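# Flip the toast in the pan with the turner

## Task

Use the steel turner (spatula) if you like to flip the toast slice so it ends lying flat inside the frying pan with its browned side up, then set the turner down on the table clear of both the pan and the hot plate. Neither hand nor arm, alone or together, may ever touch the toast, the heating plate of the hot plate, or any part of the pan other than its plastic handle; one such touch fails the job immediately. Pan and hot plate are free to move, and at the end the pan has to sit level and centred on the hot plate. Either arm may do the work.

## Robot and tools

Robot: two arms, left_arm and right_arm, facing each other across a table. left_arm carries a five-finger left hand, right_arm a right hand. Scene frame: origin on the table top halfway between the nominal arm bases, z = 0 at the table surface, +z up, left_arm's base toward +y. Reported positions and orientations can be a few cm off. Cameras: cam_high, cam_low, cam_left_wrist, cam_right_wrist, each 672x504.

Hand point: a spot fixed to the palm, 0.05 m in front of it and 0.15 m from the wrist face. Its +z runs along the straight fingers, +y out of the palm, +x across the palm away from the thumb on the right hand (toward the thumb on the left hand). Straight fingers extend 0.06-0.07 m past the point and sit 0.06 m behind it along -y. A bracket on the little-finger side of the wrist can collide with things, and with level fingers the wrist may hang up to 0.11 m (palm down) or 0.23 m (palm up) below the point.

The 28-number row (every value in [-1, 1]): left_arm dx, dy, dz, rx, ry, rz; then left hand little, ring, middle, index, thumb_bend, thumb_turn, force_limit, speed; then the same fourteen for right_arm and its hand. Pose numbers are offsets, not poses: they count from that arm's current Hand target, along that Hand target's own axes. 1.0 equals 0.6 m of travel or 180 degrees; rx, ry, rz form one rotation vector. All zeros for an arm re-commands its present Hand target. Finger numbers are absolute targets: +1 open/straight, -1 closed; thumb_turn +1 beside the palm, -1 opposite the fingers. force_limit maps -1..+1 to about 0..10 N at the fingertip (0..15 N for the two thumb motors); speed rises linearly from near zero at -1 to full at +0.48. Use speed about -0.94 or lower for a gentle grip. There is no 'no change' value for a hand: repeat the last eight numbers actually sent, or on first use its hand_measured plus hand_force_limit and hand_speed. A closed thumb-and-finger grip fits objects roughly 0.035-0.065 m thick, a handle down to about 0.025 m.

Tools:
execute_actions(actions, cameras): actions is a list of actions; each action is up to 15 rows, one per 1/30 s step, and a short table repeats its last row to fill 15 steps. Every row in an action is measured from the Hand target at that action's start, so repeating an offset moves further.
move(target, speed, blend, stop_force, zero, blocking, cameras): target is one 28-number row or a list of up to 15 rows, all offsets counted from the same starting Hand targets. speed in m/s, 0.002-3.6, default 0.25 (turning limited to twice that in rad/s). blend in m rounds corners in a list. stop_force 3-120 N ends an arm's path when its wrist sensor feels that much push against its motion; unreliable when the hand rotates, and not usable with blocking=false. zero (only with stop_force) chooses whether to re-zero first. Paths are straight, ignore obstacles, run at most 10 s. Keep paths away from an arm's own base.
wait(seconds 0-10), stop() to brake a running move, zoom_image(camera, region [x0,y0,x1,y1], at most 504x504 px), show_instructions() for reference images, zero_wrist_force(arm), finished_scene(scene = current scene number), which cannot be undone.

Results: per arm end_effector_position (m), end_effector_quat_wxyz, velocities (or 'within noise'), Hand target (next offsets start here; the hand point often rests slightly short of it, so send the remaining gap), joint positions and torques, Wrist force and Wrist torque in the flange axes plus the peak since last shown, hand_measured, hand_stopped_by (moving, target, force, stalled, fault), hand_load_n (positive means pushed open; near 0 after losing a grip). A move adds a 'move:' line such as done, off_target, moving, held or fault, with limits like paced or held; done does not prove nothing was touched.

Cautions: orientation commands are clipped to 32 degrees from the current orientation per step. Arms are stiff; aiming even slightly past a firm contact can trigger a fault stop (about 150 N net force or joint torque limits such as 25.7 N m on wrist joints), freezing that arm 10 s. Hot motors (70 °C warning, 85 °C brake) come from holding loads or straining. Keep the hands apart; the clearance check does not cover fingers. Avoid drops, slams, hard hits, excessive finger loads, and anything leaving the table. Never touch toast, heating plate or pan body; hold the pan only by its grip if needed, and finish with the pan level and centred.

Each tool is called after "Request:" as name(argument=value, ...), one argument or row to a line, values as JSON.

Reference images:

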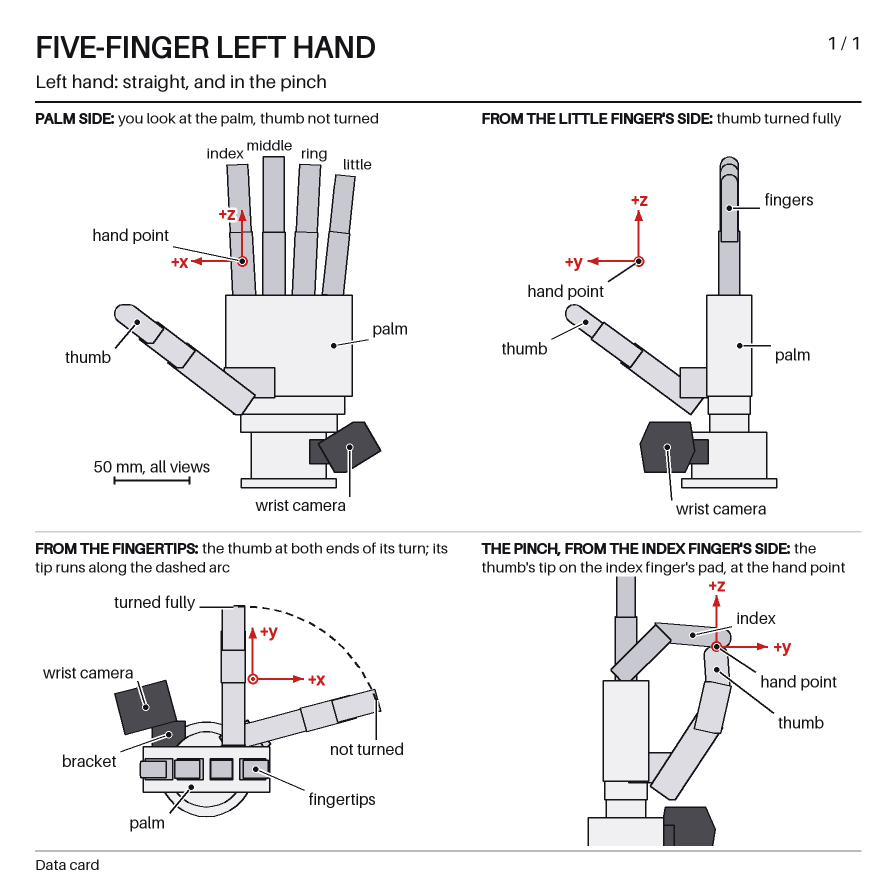

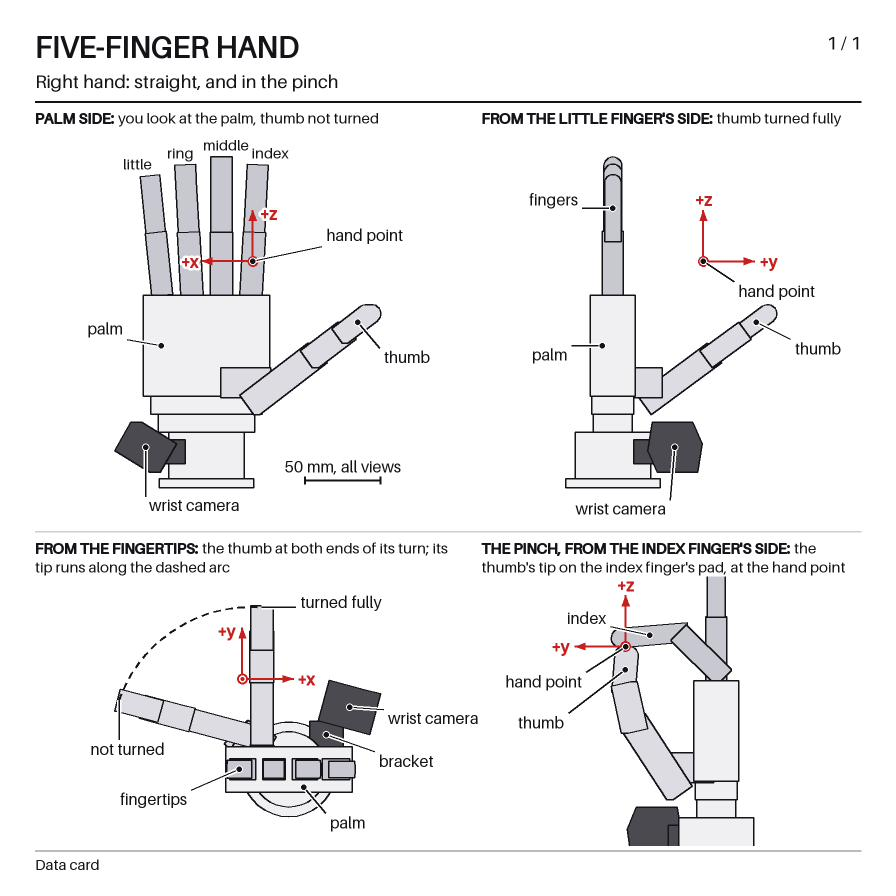

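## Session

Request:
wait(
  seconds=0.1,
)

Scene clock: 0.10 s.
left_arm: end_effector_position=(+0.2165, +0.0551, +0.2638) hand_measured=(+1.000, +1.000, +1.000, +1.000, +1.000, +1.000) hand_load_n=(+0.0, +0.0, +0.0, +0.0, +0.0, +0.0) hand_stopped_by=(target, target, target, target, target, target) hand_force_limit=0.00 hand_speed=-0.80 end_effector_quat_wxyz=(+0.087, +0.851, +0.006, -0.518) | right_arm: end_effector_position=(+0.1714, -0.3251, +0.3706) hand_measured=(+1.000, +1.000, +1.000, +1.000, +1.000, +1.000) hand_load_n=(+0.0, +0.0, +0.0, -0.5, +0.0, +0.0) hand_stopped_by=(target, target, target, target, target, target) hand_force_limit=0.00 hand_speed=-0.80 end_effector_quat_wxyz=(-0.278, -0.482, +0.804, +0.210)
Joint positions: left_arm=[4.154 -2.257 -1.358 1.082 -0.899 1.321] | right_arm=[-1.623 -1.398 1.696 1.985 1.549 -2.732]
Joint velocities: within noise
Joint torques (N m): left_arm=[1.02 40.35 17.19 -2.4 0.84 -0.28] | right_arm=[-1.08 -25.33 -18.3 2.79 0.18 -0.2]
Wrist force (N): left_arm=[-0.2 0.0 -0.3] | right_arm=[-0.3 0.0 0.0]
Wrist torque (N m): left_arm=[0.02 0.02 -0.01] | right_arm=[0.00 0.05 -0.02]
Wrist force, peak (N): left_arm=[-0.2 0.0 -0.3] | right_arm=[0.3 0.1 -0.2]
Hand target: left_arm +0.2165, +0.0551, +0.2638; +0.087, +0.851, +0.006, -0.518 | right_arm +0.1714, -0.3251, +0.3706; -0.278, -0.482, +0.804, +0.210
wait: 0.10 s; no rest

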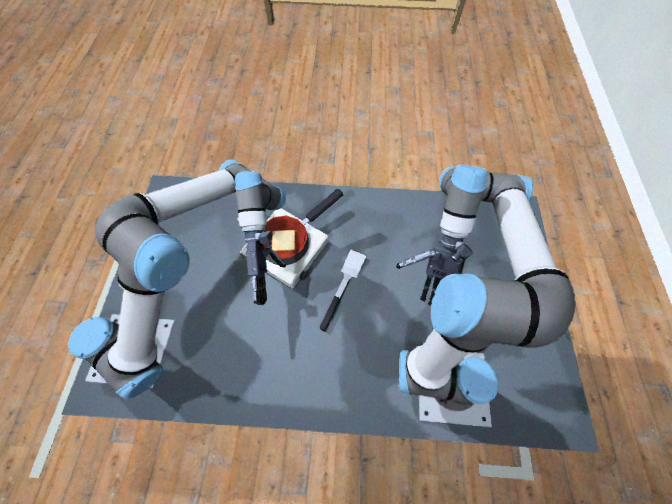

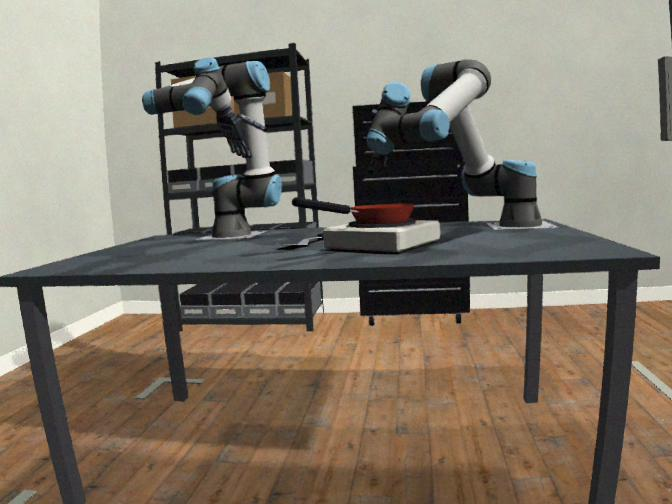

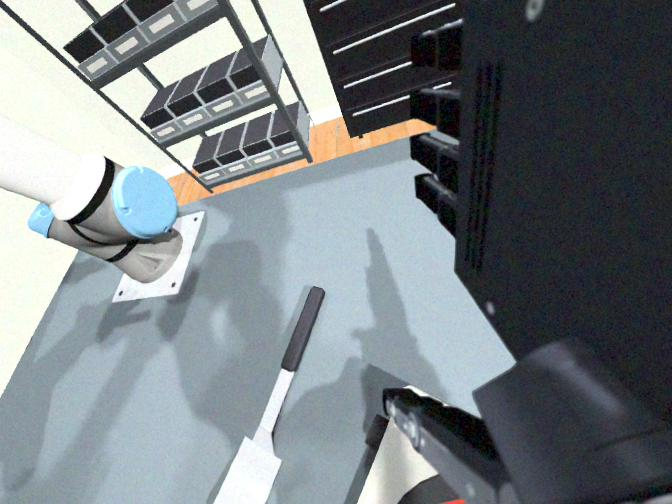

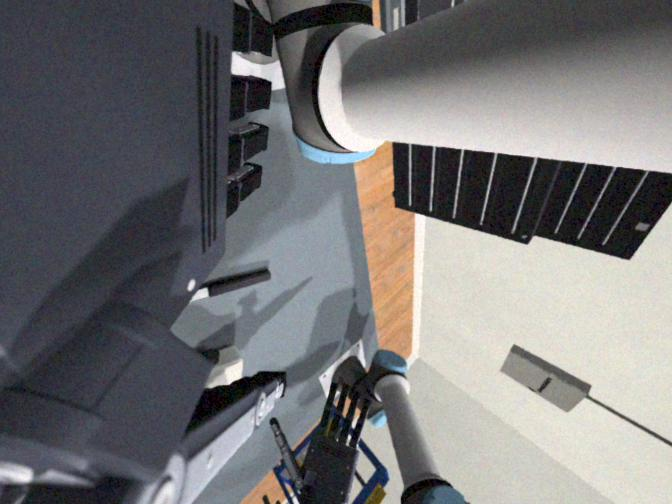

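Request:
zoom_image(
  camera="cam_high",
  region=[220, 170, 420, 350],
)

Request:
zoom_image(
  camera="cam_high",
  region=[310, 240, 380, 340],
)

Request:
zoom_image(
  camera="cam_low",
  region=[260, 180, 460, 270],
)

Scaled by 2.520.

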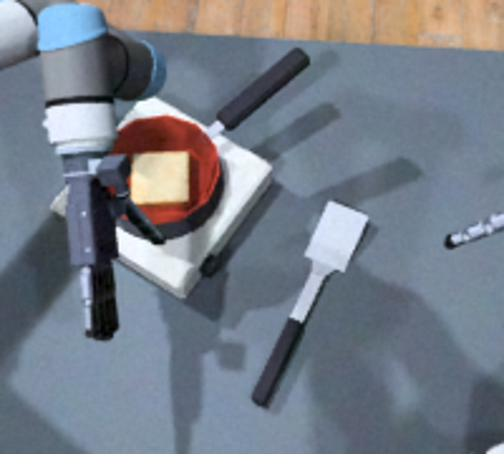

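Scaled by 5.040.

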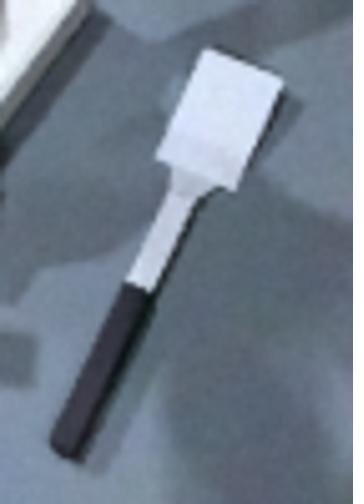

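Scaled by 2.520.

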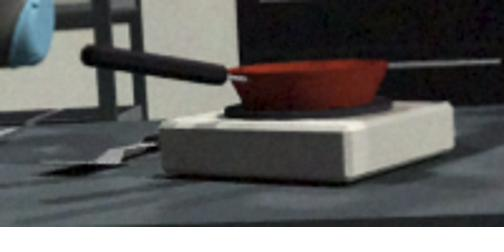

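Request:
move(
  target=[-0.444,-0.42,-0.061,0,0,0,1,1,1,1,1,1,0,-0.8,0,0,0,0,0,0,1,1,1,1,1,1,0,-0.8],
  speed=0.35,
  cameras=["cam_high"],
)

Request:
move(
  target=[0,0,0,0,0,0,1,1,1,1,1,1,0,-0.8,-0.3157,0.149,-0.092,-0.0187,-0.4836,0,0.2,0.2,0.2,0.2,0.55,-1,0,0],
  speed=0.3,
  cameras=["cam_high"],
)

Scene clock: 85.63 s.
left_arm: end_effector_position=(+0.1002, +0.3303, +0.4796) hand_measured=(+1.000, +1.000, +1.000, +1.000, +1.000, +1.000) hand_load_n=(+0.0, +0.0, +0.0, +0.0, +0.0, +0.0) hand_stopped_by=(target, target, target, target, target, target) hand_force_limit=0.00 hand_speed=-0.80 end_effector_quat_wxyz=(+0.087, +0.851, +0.006, -0.518) | right_arm: end_effector_position=(+0.1714, -0.3251, +0.3706) hand_measured=(+1.000, +1.000, +1.000, +1.000, +1.000, +1.000) hand_load_n=(+0.0, +0.0, +0.0, +0.0, +0.0, +0.0) hand_stopped_by=(target, target, target, target, target, target) hand_force_limit=0.00 hand_speed=-0.80 end_effector_quat_wxyz=(-0.278, -0.482, +0.804, +0.210)
Joint positions: left_arm=[4.689 -1.43 -1.87 0.633 -1.361 1.623] | right_arm=[-1.623 -1.398 1.696 1.985 1.549 -2.732]
Joint velocities: within noise
Joint torques (N m): left_arm=[9.23 19 31.88 -4.83 -2.78 2.81] | right_arm=[1.23 -24.7 -17.72 2.35 -0.13 0.32]
Wrist force (N): left_arm=[-0.1 0.1 -0.2] | right_arm=[0.0 0.1 0.1]
Wrist torque (N m): left_arm=[0.02 -0.01 -0.04] | right_arm=[0.00 -0.01 0.01]
Wrist force, peak (N): left_arm=[-1.1 -0.7 0.3] | right_arm=[-0.1 0.2 0.4]
Hand target: left_arm +0.1002, +0.3303, +0.4796; +0.087, +0.851, +0.006, -0.518 | right_arm +0.1714, -0.3251, +0.3706; -0.278, -0.482, +0.804, +0.210
Off the commanded pose: left_arm 0.000 m, 0 deg | right_arm 0.000 m, 0 deg.
move: done
Images, in order (width x height): cam_high 672x504.

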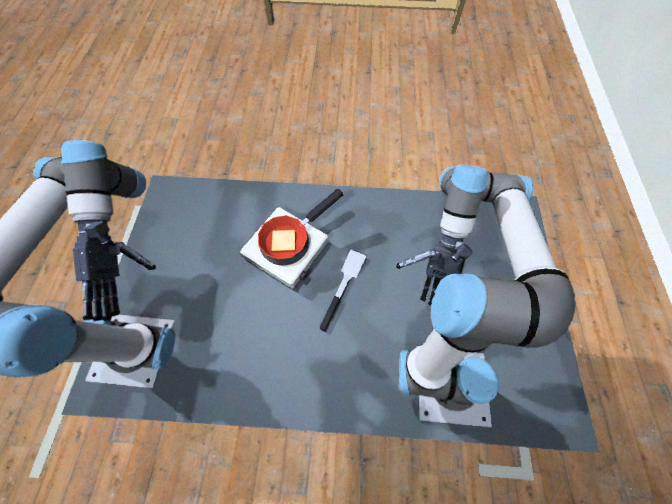

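Scene clock: 89.43 s.
left_arm: end_effector_position=(+0.1002, +0.3303, +0.4796) hand_measured=(+1.000, +1.000, +1.000, +1.000, +1.000, +1.000) hand_load_n=(+0.0, +0.0, +0.0, +0.0, +0.0, +0.5) hand_stopped_by=(target, target, target, target, target, target) hand_force_limit=0.00 hand_speed=-0.80 end_effector_quat_wxyz=(+0.087, +0.851, +0.006, -0.518) | right_arm: end_effector_position=(+0.2205, -0.1201, +0.4202) hand_measured=(+0.200, +0.200, +0.200, +0.200, +0.550, -1.000) hand_load_n=(+0.0, +0.0, +0.0, +0.0, -0.5, -0.5) hand_stopped_by=(target, target, target, target, target, target) hand_force_limit=0.00 hand_speed=0.00 end_effector_quat_wxyz=(+0.339, -0.197, +0.769, +0.505)
Joint positions: left_arm=[4.689 -1.43 -1.87 0.633 -1.361 1.623] | right_arm=[-1.562 -1.927 2.081 0.543 0.416 -1.495]
Joint velocities: within noise
Joint torques (N m): left_arm=[9.27 17.74 27.29 -5 -2.73 2.58] | right_arm=[9.25 -16.76 -6.09 -0.46 1.14 2.29]
Wrist force (N): left_arm=[-0.1 0.0 0.1] | right_arm=[-0.9 1.1 -0.3]
Wrist torque (N m): left_arm=[-0.01 0.01 -0.04] | right_arm=[0.19 0.09 -0.09]
Wrist force, peak (N): left_arm=[-0.4 0.1 -0.5] | right_arm=[-1.2 1.1 -0.1]
Hand target: left_arm +0.1002, +0.3303, +0.4796; +0.087, +0.851, +0.006, -0.518 | right_arm +0.2205, -0.1200, +0.4202; +0.339, -0.197, +0.769, +0.505
Off the commanded pose: left_arm 0.000 m, 0 deg | right_arm 0.000 m, 0 deg.
move: done
Images, in order (width x height): cam_high 672x504.

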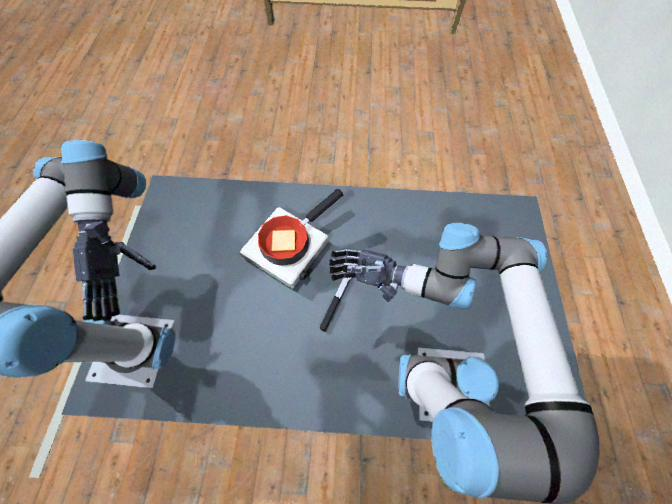

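Request:
move(
  target=[0,0,0,0,0,0,1,1,1,1,1,1,0,-0.8,0.261,-0.175,0.127,0,0,-0.732,0.2,0.2,0.2,0.2,0.55,-1,0,0],
  speed=0.3,
)

Scene clock: 103.40 s.
left_arm: end_effector_position=(+0.1002, +0.3303, +0.4796) hand_measured=(+1.000, +1.000, +1.000, +1.000, +1.000, +1.000) hand_load_n=(+0.0, +0.0, +0.0, +0.0, +0.0, +0.0) hand_stopped_by=(target, target, target, target, target, target) hand_force_limit=0.00 hand_speed=-0.80 end_effector_quat_wxyz=(+0.087, +0.851, +0.006, -0.518) | right_arm: end_effector_position=(+0.2044, -0.0877, +0.2201) hand_measured=(+0.200, +0.200, +0.200, +0.200, +0.550, -1.000) hand_load_n=(+0.0, +0.0, +0.0, +0.0, +0.0, +0.0) hand_stopped_by=(target, target, target, target, target, target) hand_force_limit=0.00 hand_speed=0.00 end_effector_quat_wxyz=(+0.600, -0.782, +0.134, -0.103)
Joint positions: left_arm=[4.689 -1.43 -1.87 0.633 -1.361 1.623] | right_arm=[-1.263 -1.807 2.177 0.059 0.672 -3.485]
Joint velocities: within noise
Joint torques (N m): left_arm=[9.6 18.05 17.07 -4.69 -2.47 2.36] | right_arm=[8.71 4.39 -5.92 -1.59 1.74 -3.03]
Wrist force (N): left_arm=[-0.2 -0.2 -0.2] | right_arm=[-0.7 1.1 -0.3]
Wrist torque (N m): left_arm=[-0.03 0.01 -0.04] | right_arm=[0.28 0.13 -0.06]
Wrist force, peak (N): left_arm=[-0.4 0.3 -0.4] | right_arm=[-1.3 1.8 -0.3]
Hand target: left_arm +0.1002, +0.3303, +0.4796; +0.087, +0.851, +0.006, -0.518 | right_arm +0.2044, -0.0876, +0.2200; -0.600, +0.782, -0.134, +0.103
Off the commanded pose: left_arm 0.000 m, 0 deg | right_arm 0.000 m, 0 deg.
move: done

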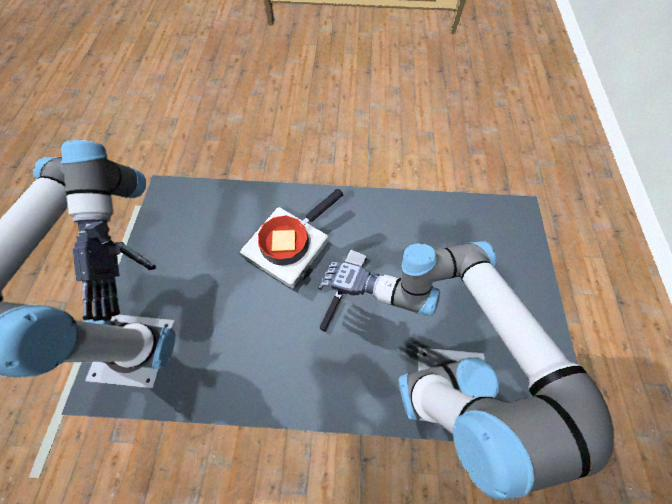

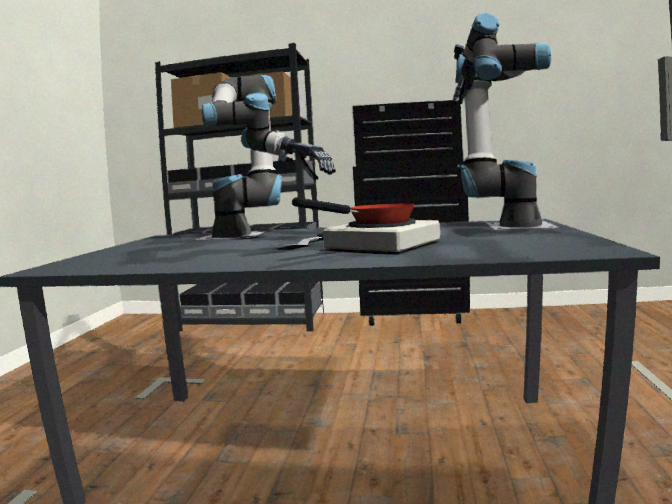

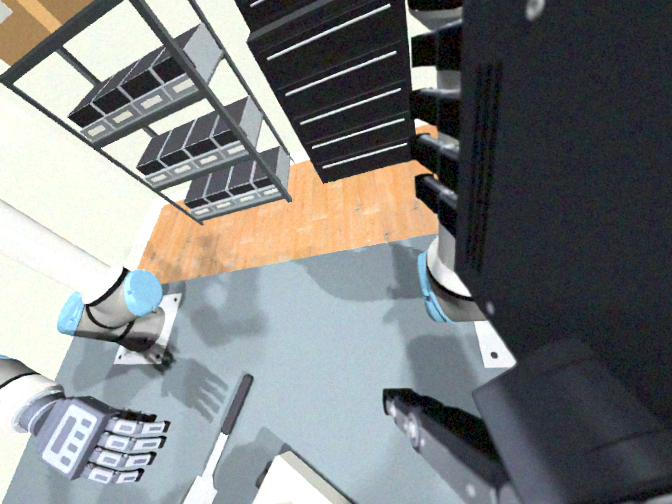

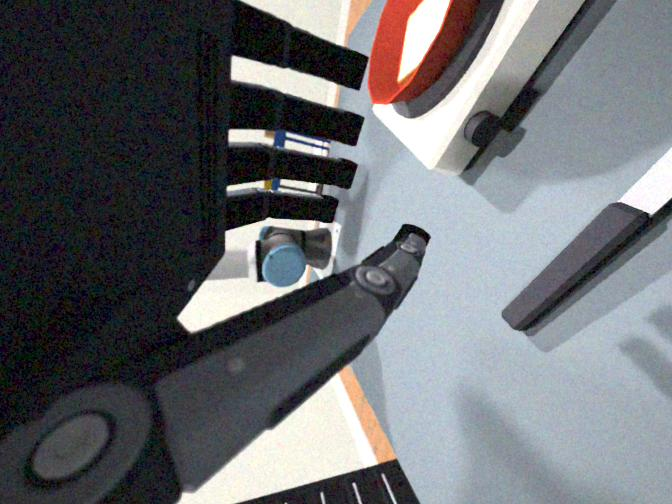

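Request:
move(
  target=[0,0,0,0,0,0,1,1,1,1,1,1,0,-0.8,0,0.2333,0.0626,0,0,0,0.2,0.2,0.2,0.2,0.55,-1,0,0],
  speed=0.2,
)

Request:
zoom_image(
  camera="cam_high",
  region=[290, 230, 400, 340],
)

Request:
zoom_image(
  camera="cam_left_wrist",
  region=[20, 330, 340, 504],
)

Scene clock: 109.17 s.
left_arm: end_effector_position=(+0.1002, +0.3303, +0.4796) hand_measured=(+1.000, +1.000, +1.000, +1.000, +1.000, +1.000) hand_load_n=(+0.0, +0.0, +0.0, +0.0, +0.0, +0.0) hand_stopped_by=(target, target, target, target, target, target) hand_force_limit=0.00 hand_speed=-0.80 end_effector_quat_wxyz=(+0.087, +0.851, +0.006, -0.518) | right_arm: end_effector_position=(+0.2044, -0.0877, +0.0751) hand_measured=(+0.200, +0.200, +0.200, +0.200, +0.550, -1.000) hand_load_n=(+0.0, +0.0, +0.0, +0.0, +0.0, +0.0) hand_stopped_by=(target, target, target, target, target, target) hand_force_limit=0.00 hand_speed=0.00 end_effector_quat_wxyz=(+0.600, -0.782, +0.134, -0.103)
Joint positions: left_arm=[4.689 -1.43 -1.87 0.633 -1.361 1.623] | right_arm=[-1.263 -1.543 2.408 -0.436 0.672 -3.486]
Joint velocities: within noise
Joint torques (N m): left_arm=[7.91 18.65 10.61 -4.45 -2.67 2.4] | right_arm=[8.9 -2.91 0.31 -1.78 1.58 2.42]
Wrist force (N): left_arm=[-0.1 0.3 0.1] | right_arm=[-0.6 1.1 -0.2]
Wrist torque (N m): left_arm=[0.02 0.00 -0.04] | right_arm=[0.29 0.13 -0.05]
Wrist force, peak (N): left_arm=[-0.6 0.0 -0.2] | right_arm=[-0.9 1.9 0.1]
Hand target: left_arm +0.1002, +0.3303, +0.4796; +0.087, +0.851, +0.006, -0.518 | right_arm +0.2044, -0.0877, +0.0751; -0.600, +0.782, -0.134, +0.103
Off the commanded pose: left_arm 0.000 m, 0 deg | right_arm 0.000 m, 0 deg.
move: done

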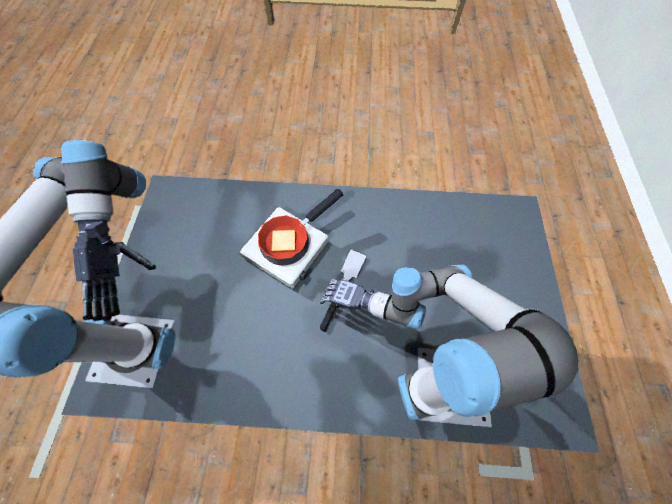

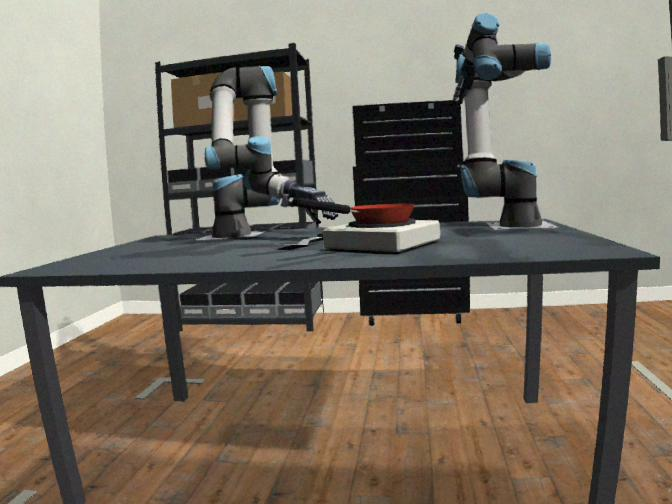

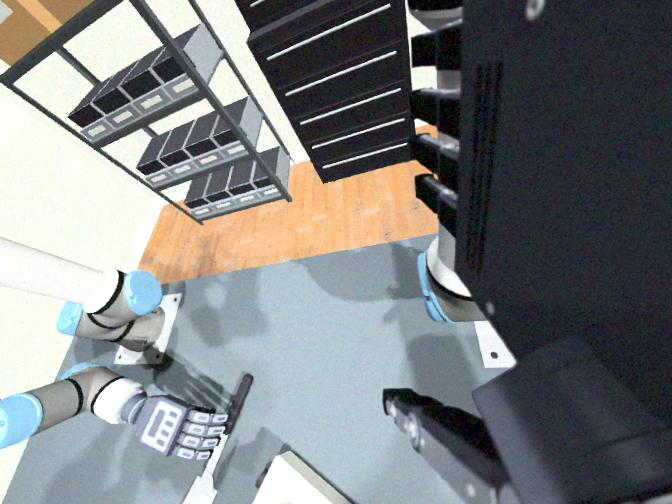

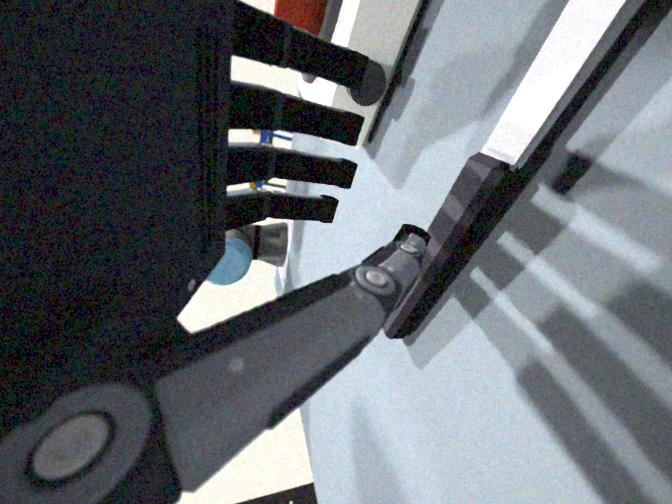

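Scaled by 4.582.

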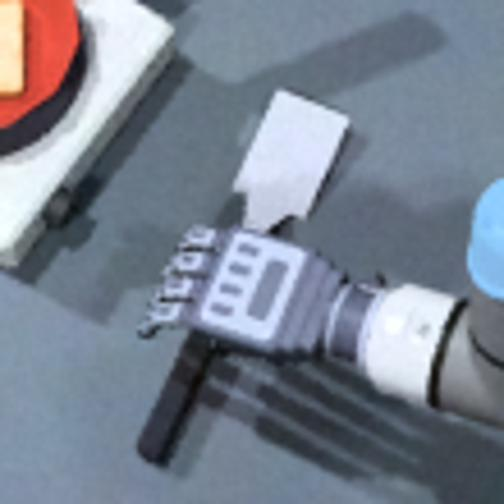

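Scaled by 1.575.

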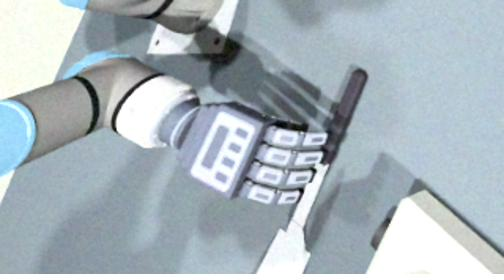

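Request:
move(
  target=[0,0,0,0,0,0,1,1,1,1,1,1,0,-0.8,0,0.0467,0.0125,0,0,0,0.2,0.2,0.2,0.2,0.55,-1,0,0],
  speed=0.06,
  stop_force=3,
  cameras=["cam_right_wrist","cam_high"],
)

Request:
zoom_image(
  camera="cam_right_wrist",
  region=[250, 60, 672, 400],
)

Scene clock: 116.30 s.
left_arm: end_effector_position=(+0.1002, +0.3303, +0.4796) hand_measured=(+1.000, +1.000, +1.000, +1.000, +1.000, +1.000) hand_load_n=(+0.0, +0.0, +0.0, +0.0, +0.0, +0.0) hand_stopped_by=(target, target, target, target, target, target) hand_force_limit=0.00 hand_speed=-0.80 end_effector_quat_wxyz=(+0.087, +0.851, +0.006, -0.518) | right_arm: end_effector_position=(+0.2044, -0.0877, +0.0461) hand_measured=(+0.200, +0.200, +0.200, +0.200, +0.550, -1.000) hand_load_n=(+0.0, +0.0, +0.0, +0.0, +0.0, +0.0) hand_stopped_by=(target, target, target, target, target, target) hand_force_limit=0.00 hand_speed=0.00 end_effector_quat_wxyz=(+0.600, -0.782, +0.134, -0.103)
Joint positions: left_arm=[4.689 -1.43 -1.87 0.633 -1.361 1.623] | right_arm=[-1.263 -1.46 2.438 -0.548 0.672 -3.486]
Joint velocities: within noise
Joint torques (N m): left_arm=[8.27 17.93 6.83 -4.57 -2.54 2.24] | right_arm=[8.71 -4.15 1.43 -1.64 1.56 2.31]
Wrist force (N): left_arm=[-0.3 -0.3 -0.2] | right_arm=[-0.4 0.8 -0.5]
Wrist torque (N m): left_arm=[-0.03 0.02 -0.04] | right_arm=[0.25 0.07 -0.06]
Wrist force, peak (N): left_arm=[-0.2 0.4 -0.4] | right_arm=[-0.7 1.5 -0.4]
Hand target: left_arm +0.1002, +0.3303, +0.4796; +0.087, +0.851, +0.006, -0.518 | right_arm +0.2044, -0.0877, +0.0461; -0.600, +0.782, -0.134, +0.103
Off the commanded pose: left_arm 0.000 m, 0 deg | right_arm 0.000 m, 0 deg.
move: done
Images, in order (width x height): cam_high 672x504, cam_right_wrist 672x504.

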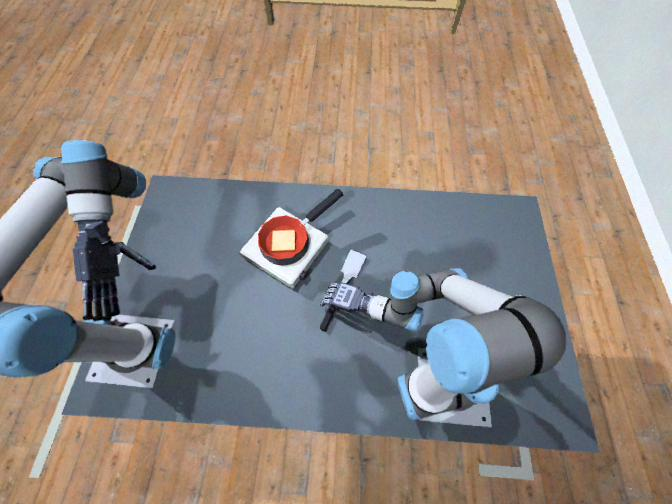

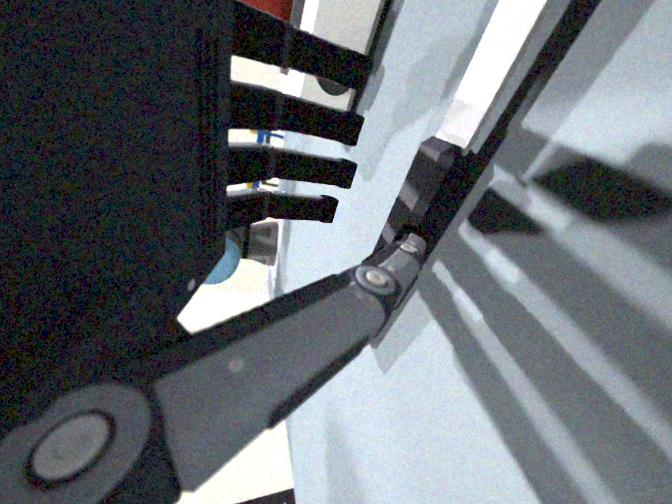

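Scaled by 1.194.

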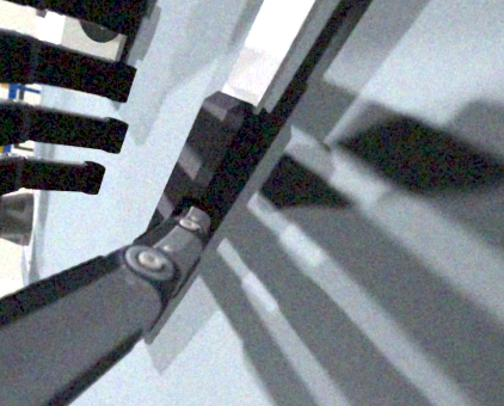

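Request:
move(
  target=[0,0,0,0,0,0,1,1,1,1,1,1,0,-0.8,0,0.0402,0.0108,0,0,0,0.2,0.2,0.2,0.2,0.55,-1,0,0],
  speed=0.012,
  stop_force=3,
  cameras=["cam_right_wrist"],
)

Request:
zoom_image(
  camera="cam_right_wrist",
  region=[250, 60, 672, 400],
)

Scene clock: 130.23 s.
left_arm: end_effector_position=(+0.1002, +0.3303, +0.4796) hand_measured=(+1.000, +1.000, +1.000, +1.000, +1.000, +1.000) hand_load_n=(+0.0, +0.0, +0.0, +0.0, +0.0, +0.0) hand_stopped_by=(target, target, target, target, target, target) hand_force_limit=0.00 hand_speed=-0.80 end_effector_quat_wxyz=(+0.087, +0.851, +0.006, -0.518) | right_arm: end_effector_position=(+0.2043, -0.0877, +0.0260) hand_measured=(+0.200, +0.200, +0.200, +0.200, +0.550, -1.000) hand_load_n=(+0.0, +0.0, +0.0, -0.5, -1.0, -0.5) hand_stopped_by=(target, target, target, target, target, target) hand_force_limit=0.00 hand_speed=0.00 end_effector_quat_wxyz=(+0.600, -0.782, +0.134, -0.103)
Joint positions: left_arm=[4.689 -1.43 -1.87 0.633 -1.361 1.623] | right_arm=[-1.263 -1.398 2.454 -0.627 0.672 -3.486]
Joint velocities: within noise
Joint torques (N m): left_arm=[8.97 17.15 8.02 -4.41 -2.66 2.2] | right_arm=[-2.16 -29.71 -24.2 1.71 0.44 -2.45]
Wrist force (N): left_arm=[0.0 0.0 -0.1] | right_arm=[-0.5 -1.5 -2.8]
Wrist torque (N m): left_arm=[-0.01 -0.03 -0.03] | right_arm=[0.18 0.12 -0.07]
Wrist force, peak (N): left_arm=[-0.5 0.2 0.1] | right_arm=[-1.1 -10.2 -11.6]
Hand target: left_arm +0.1002, +0.3303, +0.4796; +0.087, +0.851, +0.006, -0.518 | right_arm +0.2043, -0.0877, +0.0260; -0.600, +0.782, -0.134, +0.103 (not the last commanded pose)
Off the commanded pose: left_arm 0.000 m, 0 deg | right_arm 0.005 m, 0 deg.
move: contact (right_arm)
Images, in order (width x height): cam_right_wrist 672x504.

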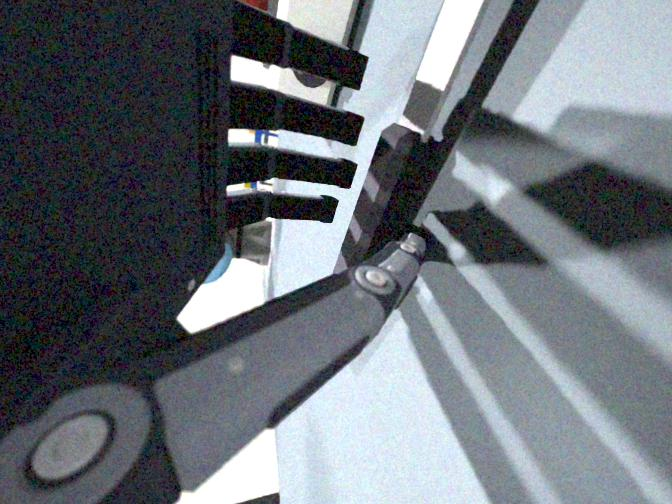

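Scaled by 1.194.

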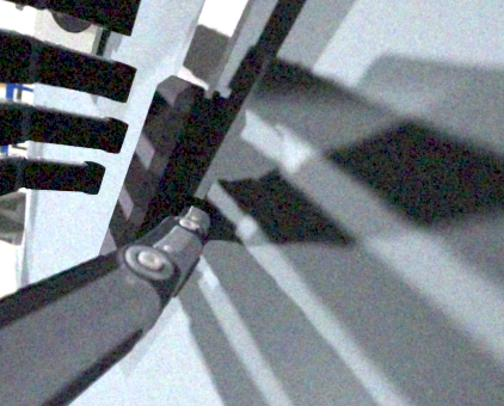

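Request:
move(
  target=[0,0,0,0,0,0,1,1,1,1,1,1,0,-0.8,0,0,0,0,0,0,0.2,0.2,0.2,0.2,0.45,-1,0,-0.5],
  cameras=[],
)

Request:
move(
  target=[0,0,0,0,0,0,1,1,1,1,1,1,0,-0.8,0,0.0024,0.0006,0,0,0,0.2,0.2,0.2,0.2,0.35,-1,0,-0.5],
  speed=0.02,
  cameras=[],
)

Request:
move(
  target=[0,0,0,0,0,0,1,1,1,1,1,1,0,-0.8,0,0.0034,0.0009,0,0,0,0.2,0.2,0.2,0.2,0.30,-1,0,-0.5],
  speed=0.02,
  cameras=[],
)

Request:
move(
  target=[0,0,0,0,0,0,1,1,1,1,1,1,0,-0.8,0,0.0031,0.0008,0,0,0,0.2,0.2,0.2,0.2,0.30,-1,0,-0.5],
  speed=0.02,
  cameras=["cam_right_wrist"],
)

Scene clock: 135.40 s.
left_arm: end_effector_position=(+0.1002, +0.3303, +0.4796) hand_measured=(+1.000, +1.000, +1.000, +1.000, +1.000, +1.000) hand_load_n=(+0.0, +0.0, +0.0, +0.0, +0.0, +0.0) hand_stopped_by=(target, target, target, target, target, target) hand_force_limit=0.00 hand_speed=-0.80 end_effector_quat_wxyz=(+0.087, +0.851, +0.006, -0.518) | right_arm: end_effector_position=(+0.2043, -0.0877, +0.0260) hand_measured=(+0.200, +0.200, +0.200, +0.200, +0.450, -1.000) hand_load_n=(+0.0, +0.0, +0.0, +0.0, +0.0, +0.0) hand_stopped_by=(target, target, target, target, target, target) hand_force_limit=0.00 hand_speed=-0.50 end_effector_quat_wxyz=(+0.600, -0.782, +0.134, -0.103)
Joint positions: left_arm=[4.689 -1.43 -1.87 0.633 -1.361 1.623] | right_arm=[-1.263 -1.398 2.454 -0.627 0.672 -3.486]
Joint velocities: within noise
Joint torques (N m): left_arm=[8.55 19.25 7.58 -4.45 -2.29 2.21] | right_arm=[-1.92 -30 -19.65 0.48 0.36 -2.5]
Wrist force (N): left_arm=[0.0 0.0 -0.1] | right_arm=[-0.4 1.1 -0.2]
Wrist torque (N m): left_arm=[0.00 -0.03 -0.02] | right_arm=[0.28 0.07 -0.03]
Wrist force, peak (N): left_arm=[-0.4 0.1 -0.4] | right_arm=[-0.6 -1.7 -3.0]
Hand target: left_arm +0.1002, +0.3303, +0.4796; +0.087, +0.851, +0.006, -0.518 | right_arm +0.2043, -0.0877, +0.0260; -0.600, +0.782, -0.134, +0.103
Off the commanded pose: left_arm 0.000 m, 0 deg | right_arm 0.000 m, 0 deg.
move: done
No camera images: "cameras" was empty.

Scene clock: 136.10 s.
left_arm: end_effector_position=(+0.1002, +0.3303, +0.4796) hand_measured=(+1.000, +1.000, +1.000, +1.000, +1.000, +1.000) hand_load_n=(+0.0, +0.0, +0.0, +0.0, +0.0, +0.0) hand_stopped_by=(target, target, target, target, target, target) hand_force_limit=0.00 hand_speed=-0.80 end_effector_quat_wxyz=(+0.087, +0.851, +0.006, -0.518) | right_arm: end_effector_position=(+0.2043, -0.0877, +0.0246) hand_measured=(+0.200, +0.200, +0.200, +0.200, +0.350, -1.000) hand_load_n=(+0.0, +0.5, +0.0, +0.0, +0.0, +0.0) hand_stopped_by=(target, target, target, target, target, target) hand_force_limit=0.00 hand_speed=-0.50 end_effector_quat_wxyz=(+0.600, -0.782, +0.134, -0.103)
Joint positions: left_arm=[4.689 -1.43 -1.87 0.633 -1.361 1.623] | right_arm=[-1.263 -1.393 2.455 -0.633 0.672 -3.486]
Joint velocities: within noise
Joint torques (N m): left_arm=[8.98 17.01 6.88 -4.49 -2.67 2.1] | right_arm=[-9.73 -6.43 3.5 -1.56 -1.83 -2.84]
Wrist force (N): left_arm=[-0.3 0.3 -0.1] | right_arm=[-0.3 1.0 -0.3]
Wrist torque (N m): left_arm=[0.05 0.04 -0.06] | right_arm=[0.27 0.07 -0.03]
Wrist force, peak (N): left_arm=[-0.3 -0.3 -0.4] | right_arm=[-0.4 1.6 -0.6]
Hand target: left_arm +0.1002, +0.3303, +0.4796; +0.087, +0.851, +0.006, -0.518 | right_arm +0.2043, -0.0877, +0.0245; -0.600, +0.782, -0.134, +0.103
Off the commanded pose: left_arm 0.000 m, 0 deg | right_arm 0.000 m, 0 deg.
move: done
No camera images: "cameras" was empty.

Scene clock: 136.83 s.
left_arm: end_effector_position=(+0.1002, +0.3303, +0.4796) hand_measured=(+1.000, +1.000, +1.000, +1.000, +1.000, +1.000) hand_load_n=(+0.0, +0.0, +0.0, +0.0, +0.0, +0.0) hand_stopped_by=(target, target, target, target, target, target) hand_force_limit=0.00 hand_speed=-0.80 end_effector_quat_wxyz=(+0.087, +0.851, +0.006, -0.518) | right_arm: end_effector_position=(+0.2043, -0.0877, +0.0225) hand_measured=(+0.200, +0.200, +0.200, +0.200, +0.300, -1.000) hand_load_n=(+0.0, +0.0, +0.0, +0.0, +0.0, +0.0) hand_stopped_by=(target, target, target, target, target, target) hand_force_limit=0.00 hand_speed=-0.50 end_effector_quat_wxyz=(+0.600, -0.782, +0.134, -0.103)
Joint positions: left_arm=[4.689 -1.43 -1.87 0.633 -1.361 1.623] | right_arm=[-1.263 -1.386 2.457 -0.641 0.672 -3.486]
Joint velocities: within noise
Joint torques (N m): left_arm=[8.32 18.12 7.54 -4.45 -2.43 2.26] | right_arm=[-11.19 -6.59 2.97 -1.81 -2.22 -2.69]
Wrist force (N): left_arm=[-0.3 -0.2 -0.1] | right_arm=[-0.6 0.9 -0.7]
Wrist torque (N m): left_arm=[-0.04 0.02 -0.04] | right_arm=[0.27 0.12 -0.05]
Wrist force, peak (N): left_arm=[-0.3 -0.2 -0.4] | right_arm=[-0.3 1.1 -1.0]
Hand target: left_arm +0.1002, +0.3303, +0.4796; +0.087, +0.851, +0.006, -0.518 | right_arm +0.2043, -0.0877, +0.0224; -0.600, +0.782, -0.134, +0.103
Off the commanded pose: left_arm 0.000 m, 0 deg | right_arm 0.000 m, 0 deg.
move: done
No camera images: "cameras" was empty.

Scene clock: 137.53 s.
left_arm: end_effector_position=(+0.1002, +0.3303, +0.4796) hand_measured=(+1.000, +1.000, +1.000, +1.000, +1.000, +1.000) hand_load_n=(+0.5, +0.0, +0.0, +0.0, +0.0, +0.0) hand_stopped_by=(target, target, target, target, target, target) hand_force_limit=0.00 hand_speed=-0.80 end_effector_quat_wxyz=(+0.087, +0.851, +0.006, -0.518) | right_arm: end_effector_position=(+0.2043, -0.0877, +0.0205) hand_measured=(+0.200, +0.200, +0.200, +0.200, +0.300, -1.000) hand_load_n=(+0.0, +0.0, +0.0, +0.0, +0.0, +0.0) hand_stopped_by=(target, target, target, target, target, target) hand_force_limit=0.00 hand_speed=-0.50 end_effector_quat_wxyz=(+0.600, -0.782, +0.134, -0.103)
Joint positions: left_arm=[4.689 -1.43 -1.87 0.633 -1.361 1.623] | right_arm=[-1.263 -1.38 2.458 -0.648 0.672 -3.486]
Joint velocities: within noise
Joint torques (N m): left_arm=[7.68 17.71 8.07 -4.63 -2.44 2.23] | right_arm=[-11.17 -4.52 3.88 -1.48 -2.12 -2.83]
Wrist force (N): left_arm=[-0.1 0.0 0.0] | right_arm=[-0.5 1.1 -0.6]
Wrist torque (N m): left_arm=[-0.01 0.01 -0.04] | right_arm=[0.29 0.10 -0.04]
Wrist force, peak (N): left_arm=[-0.2 0.3 -0.3] | right_arm=[-0.7 1.1 -0.6]
Hand target: left_arm +0.1002, +0.3303, +0.4796; +0.087, +0.851, +0.006, -0.518 | right_arm +0.2043, -0.0877, +0.0205; -0.600, +0.782, -0.134, +0.103
Off the commanded pose: left_arm 0.000 m, 0 deg | right_arm 0.000 m, 0 deg.
move: done
Images, in order (width x height): cam_right_wrist 672x504.

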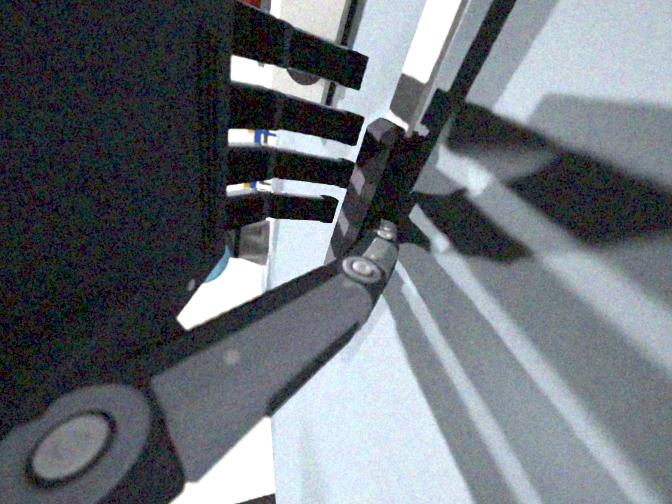

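Request:
move(
  target=[0,0,0,0,0,0,1,1,1,1,1,1,0,-0.8,0,0.0019,0.0005,0,0,0,0.2,0.2,-0.4,-0.4,0.05,-1,-0.6,-0.85],
  speed=0.02,
  cameras=[],
)

Request:
wait(
  seconds=2,
  cameras=["cam_right_wrist"],
)

Scene clock: 143.77 s.
left_arm: end_effector_position=(+0.1002, +0.3303, +0.4796) hand_measured=(+1.000, +1.000, +1.000, +1.000, +1.000, +1.000) hand_load_n=(+0.0, -0.5, +0.0, +0.0, +0.0, +0.0) hand_stopped_by=(target, target, target, target, target, target) hand_force_limit=0.00 hand_speed=-0.80 end_effector_quat_wxyz=(+0.087, +0.851, +0.006, -0.518) | right_arm: end_effector_position=(+0.2043, -0.0877, +0.0194) hand_measured=(+0.200, +0.200, +0.036, +0.064, +0.224, -1.000) hand_load_n=(+0.0, +0.0, +9.0, +3.5, +4.0, +0.0) hand_stopped_by=(target, target, force, force, force, target) hand_force_limit=-0.60 hand_speed=-0.85 end_effector_quat_wxyz=(+0.600, -0.782, +0.134, -0.103)
Joint positions: left_arm=[4.689 -1.43 -1.87 0.633 -1.361 1.623] | right_arm=[-1.263 -1.376 2.459 -0.653 0.672 -3.486]
Joint velocities: within noise
Joint torques (N m): left_arm=[8.51 18.78 7.2 -4.25 -2.43 2.28] | right_arm=[-11.19 -3.28 6.21 -1.14 -0.88 0.4]
Wrist force (N): left_arm=[-0.4 -0.3 -0.2] | right_arm=[-0.3 -7.6 -2.4]
Wrist torque (N m): left_arm=[-0.05 0.05 -0.04] | right_arm=[0.38 0.18 -0.13]
Wrist force, peak (N): left_arm=[-0.4 0.5 -0.2] | right_arm=[-0.3 -7.6 -2.4]
Hand target: left_arm +0.1002, +0.3303, +0.4796; +0.087, +0.851, +0.006, -0.518 | right_arm +0.2043, -0.0878, +0.0193; -0.600, +0.782, -0.134, +0.103
Off the commanded pose: left_arm 0.000 m, 0 deg | right_arm 0.000 m, 0 deg.
move: done
No camera images: "cameras" was empty.

Scene clock: 145.77 s.
left_arm: end_effector_position=(+0.1002, +0.3303, +0.4796) hand_measured=(+1.000, +1.000, +1.000, +1.000, +1.000, +1.000) hand_load_n=(+0.0, +0.0, +0.0, +0.0, +0.0, +0.0) hand_stopped_by=(target, target, target, target, target, target) hand_force_limit=0.00 hand_speed=-0.80 end_effector_quat_wxyz=(+0.087, +0.851, +0.006, -0.518) | right_arm: end_effector_position=(+0.2043, -0.0878, +0.0193) hand_measured=(+0.200, +0.200, +0.036, +0.064, +0.224, -1.000) hand_load_n=(+0.0, +0.0, +9.0, +3.5, +3.5, +0.0) hand_stopped_by=(target, target, force, force, force, target) hand_force_limit=-0.60 hand_speed=-0.85 end_effector_quat_wxyz=(+0.600, -0.782, +0.134, -0.103)
Joint positions: left_arm=[4.689 -1.43 -1.87 0.633 -1.361 1.623] | right_arm=[-1.263 -1.376 2.459 -0.653 0.672 -3.486]
Joint velocities: within noise
Joint torques (N m): left_arm=[7.85 19.02 7.58 -4.33 -2.71 2.26] | right_arm=[-9.2 -2.33 5.11 -0.31 1.76 0.44]
Wrist force (N): left_arm=[-0.4 0.2 -0.1] | right_arm=[0.0 -8.7 -3.1]
Wrist torque (N m): left_arm=[0.02 0.03 -0.06] | right_arm=[0.42 0.21 -0.14]
Wrist force, peak (N): left_arm=[-0.3 0.1 0.4] | right_arm=[-0.1 -9.0 -2.9]
Hand target: left_arm +0.1002, +0.3303, +0.4796; +0.087, +0.851, +0.006, -0.518 | right_arm +0.2043, -0.0878, +0.0193; -0.600, +0.782, -0.134, +0.103
Off the commanded pose: left_arm 0.000 m, 0 deg | right_arm 0.000 m, 0 deg.
wait: 2.00 s; at rest by 0.17 s
Images, in order (width x height): cam_right_wrist 672x504.

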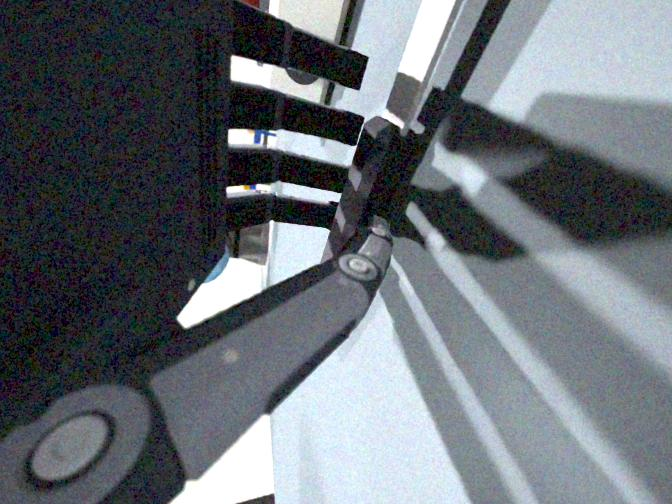

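Request:
move(
  target=[0,0,0,0,0,0,1,1,1,1,1,1,0,-0.8,0,0,0,0,0,0,0.2,0.2,-0.5,-0.5,-0.05,-1,0.4,-0.9],
  speed=0.02,
  cameras=[],
)

Request:
wait(
  seconds=1.5,
  cameras=["cam_right_wrist","cam_high"],
)

Scene clock: 153.83 s.
left_arm: end_effector_position=(+0.1002, +0.3303, +0.4796) hand_measured=(+1.000, +1.000, +1.000, +1.000, +1.000, +1.000) hand_load_n=(+0.0, +0.0, +0.0, +0.0, -0.5, +0.0) hand_stopped_by=(target, target, target, target, target, target) hand_force_limit=0.00 hand_speed=-0.80 end_effector_quat_wxyz=(+0.087, +0.851, +0.006, -0.518) | right_arm: end_effector_position=(+0.2043, -0.0878, +0.0193) hand_measured=(+0.200, +0.200, +0.036, +0.056, +0.202, -1.000) hand_load_n=(+0.0, +0.0, +10.0, +8.5, +11.0, +1.0) hand_stopped_by=(target, target, force, force, force, target) hand_force_limit=0.40 hand_speed=-0.90 end_effector_quat_wxyz=(+0.600, -0.782, +0.134, -0.103)
Joint positions: left_arm=[4.689 -1.43 -1.87 0.633 -1.361 1.623] | right_arm=[-1.263 -1.376 2.459 -0.653 0.672 -3.486]
Joint velocities: within noise
Joint torques (N m): left_arm=[7.87 17.88 7.39 -4.19 -2.45 2.28] | right_arm=[-5.3 -3.49 2.56 0.42 1.73 0.61]
Wrist force (N): left_arm=[-0.1 -0.1 0.0] | right_arm=[0.2 -6.0 -2.0]
Wrist torque (N m): left_arm=[-0.02 0.00 -0.03] | right_arm=[0.46 0.23 -0.05]
Wrist force, peak (N): left_arm=[-0.7 0.1 -0.1] | right_arm=[0.0 -9.6 -1.4]
Hand target: left_arm +0.1002, +0.3303, +0.4796; +0.087, +0.851, +0.006, -0.518 | right_arm +0.2043, -0.0878, +0.0193; -0.600, +0.782, -0.134, +0.103
Off the commanded pose: left_arm 0.000 m, 0 deg | right_arm 0.000 m, 0 deg.
move: done
No camera images: "cameras" was empty.

Scene clock: 155.33 s.
left_arm: end_effector_position=(+0.1002, +0.3303, +0.4796) hand_measured=(+1.000, +1.000, +1.000, +1.000, +1.000, +1.000) hand_load_n=(+0.0, +0.0, +0.0, -0.5, +0.0, +0.0) hand_stopped_by=(target, target, target, target, target, target) hand_force_limit=0.00 hand_speed=-0.80 end_effector_quat_wxyz=(+0.087, +0.851, +0.006, -0.518) | right_arm: end_effector_position=(+0.2043, -0.0878, +0.0193) hand_measured=(+0.200, +0.200, +0.036, +0.056, +0.202, -1.000) hand_load_n=(+0.5, +0.0, +10.0, +8.5, +11.0, +1.0) hand_stopped_by=(target, target, force, force, force, target) hand_force_limit=0.40 hand_speed=-0.90 end_effector_quat_wxyz=(+0.600, -0.782, +0.134, -0.103)
Joint positions: left_arm=[4.689 -1.43 -1.87 0.633 -1.361 1.623] | right_arm=[-1.263 -1.376 2.459 -0.653 0.672 -3.486]
Joint velocities: within noise
Joint torques (N m): left_arm=[8.11 17.58 7.96 -4.28 -2.35 2.23] | right_arm=[-4.22 -9.04 1.57 0.32 1.76 0.86]
Wrist force (N): left_arm=[0.1 0.2 -0.1] | right_arm=[0.2 -6.0 -1.7]
Wrist torque (N m): left_arm=[0.02 -0.04 -0.03] | right_arm=[0.46 0.23 -0.05]
Wrist force, peak (N): left_arm=[-0.5 -0.2 0.2] | right_arm=[0.3 -6.5 -1.7]
Hand target: left_arm +0.1002, +0.3303, +0.4796; +0.087, +0.851, +0.006, -0.518 | right_arm +0.2043, -0.0878, +0.0193; -0.600, +0.782, -0.134, +0.103
Off the commanded pose: left_arm 0.000 m, 0 deg | right_arm 0.000 m, 0 deg.
wait: 1.50 s; at rest by 0.17 s
Images, in order (width x height): cam_high 672x504, cam_right_wrist 672x504.

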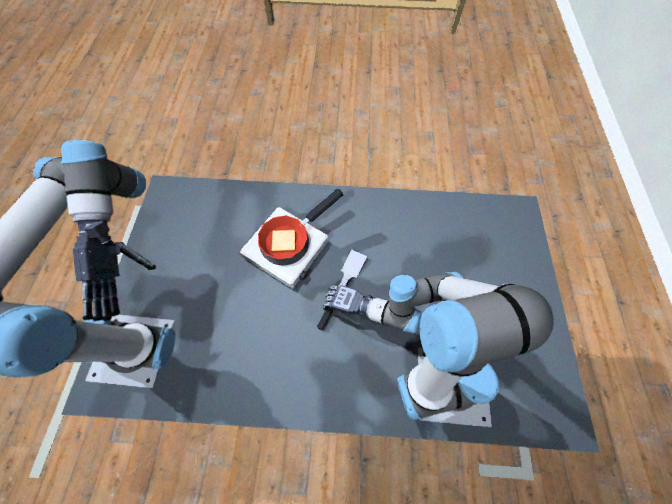

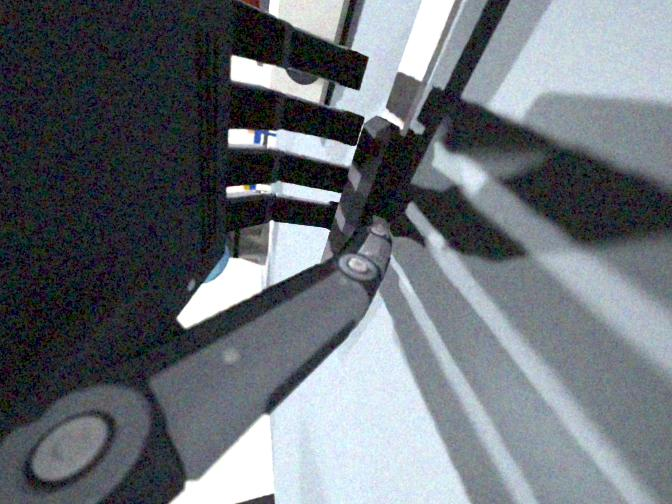

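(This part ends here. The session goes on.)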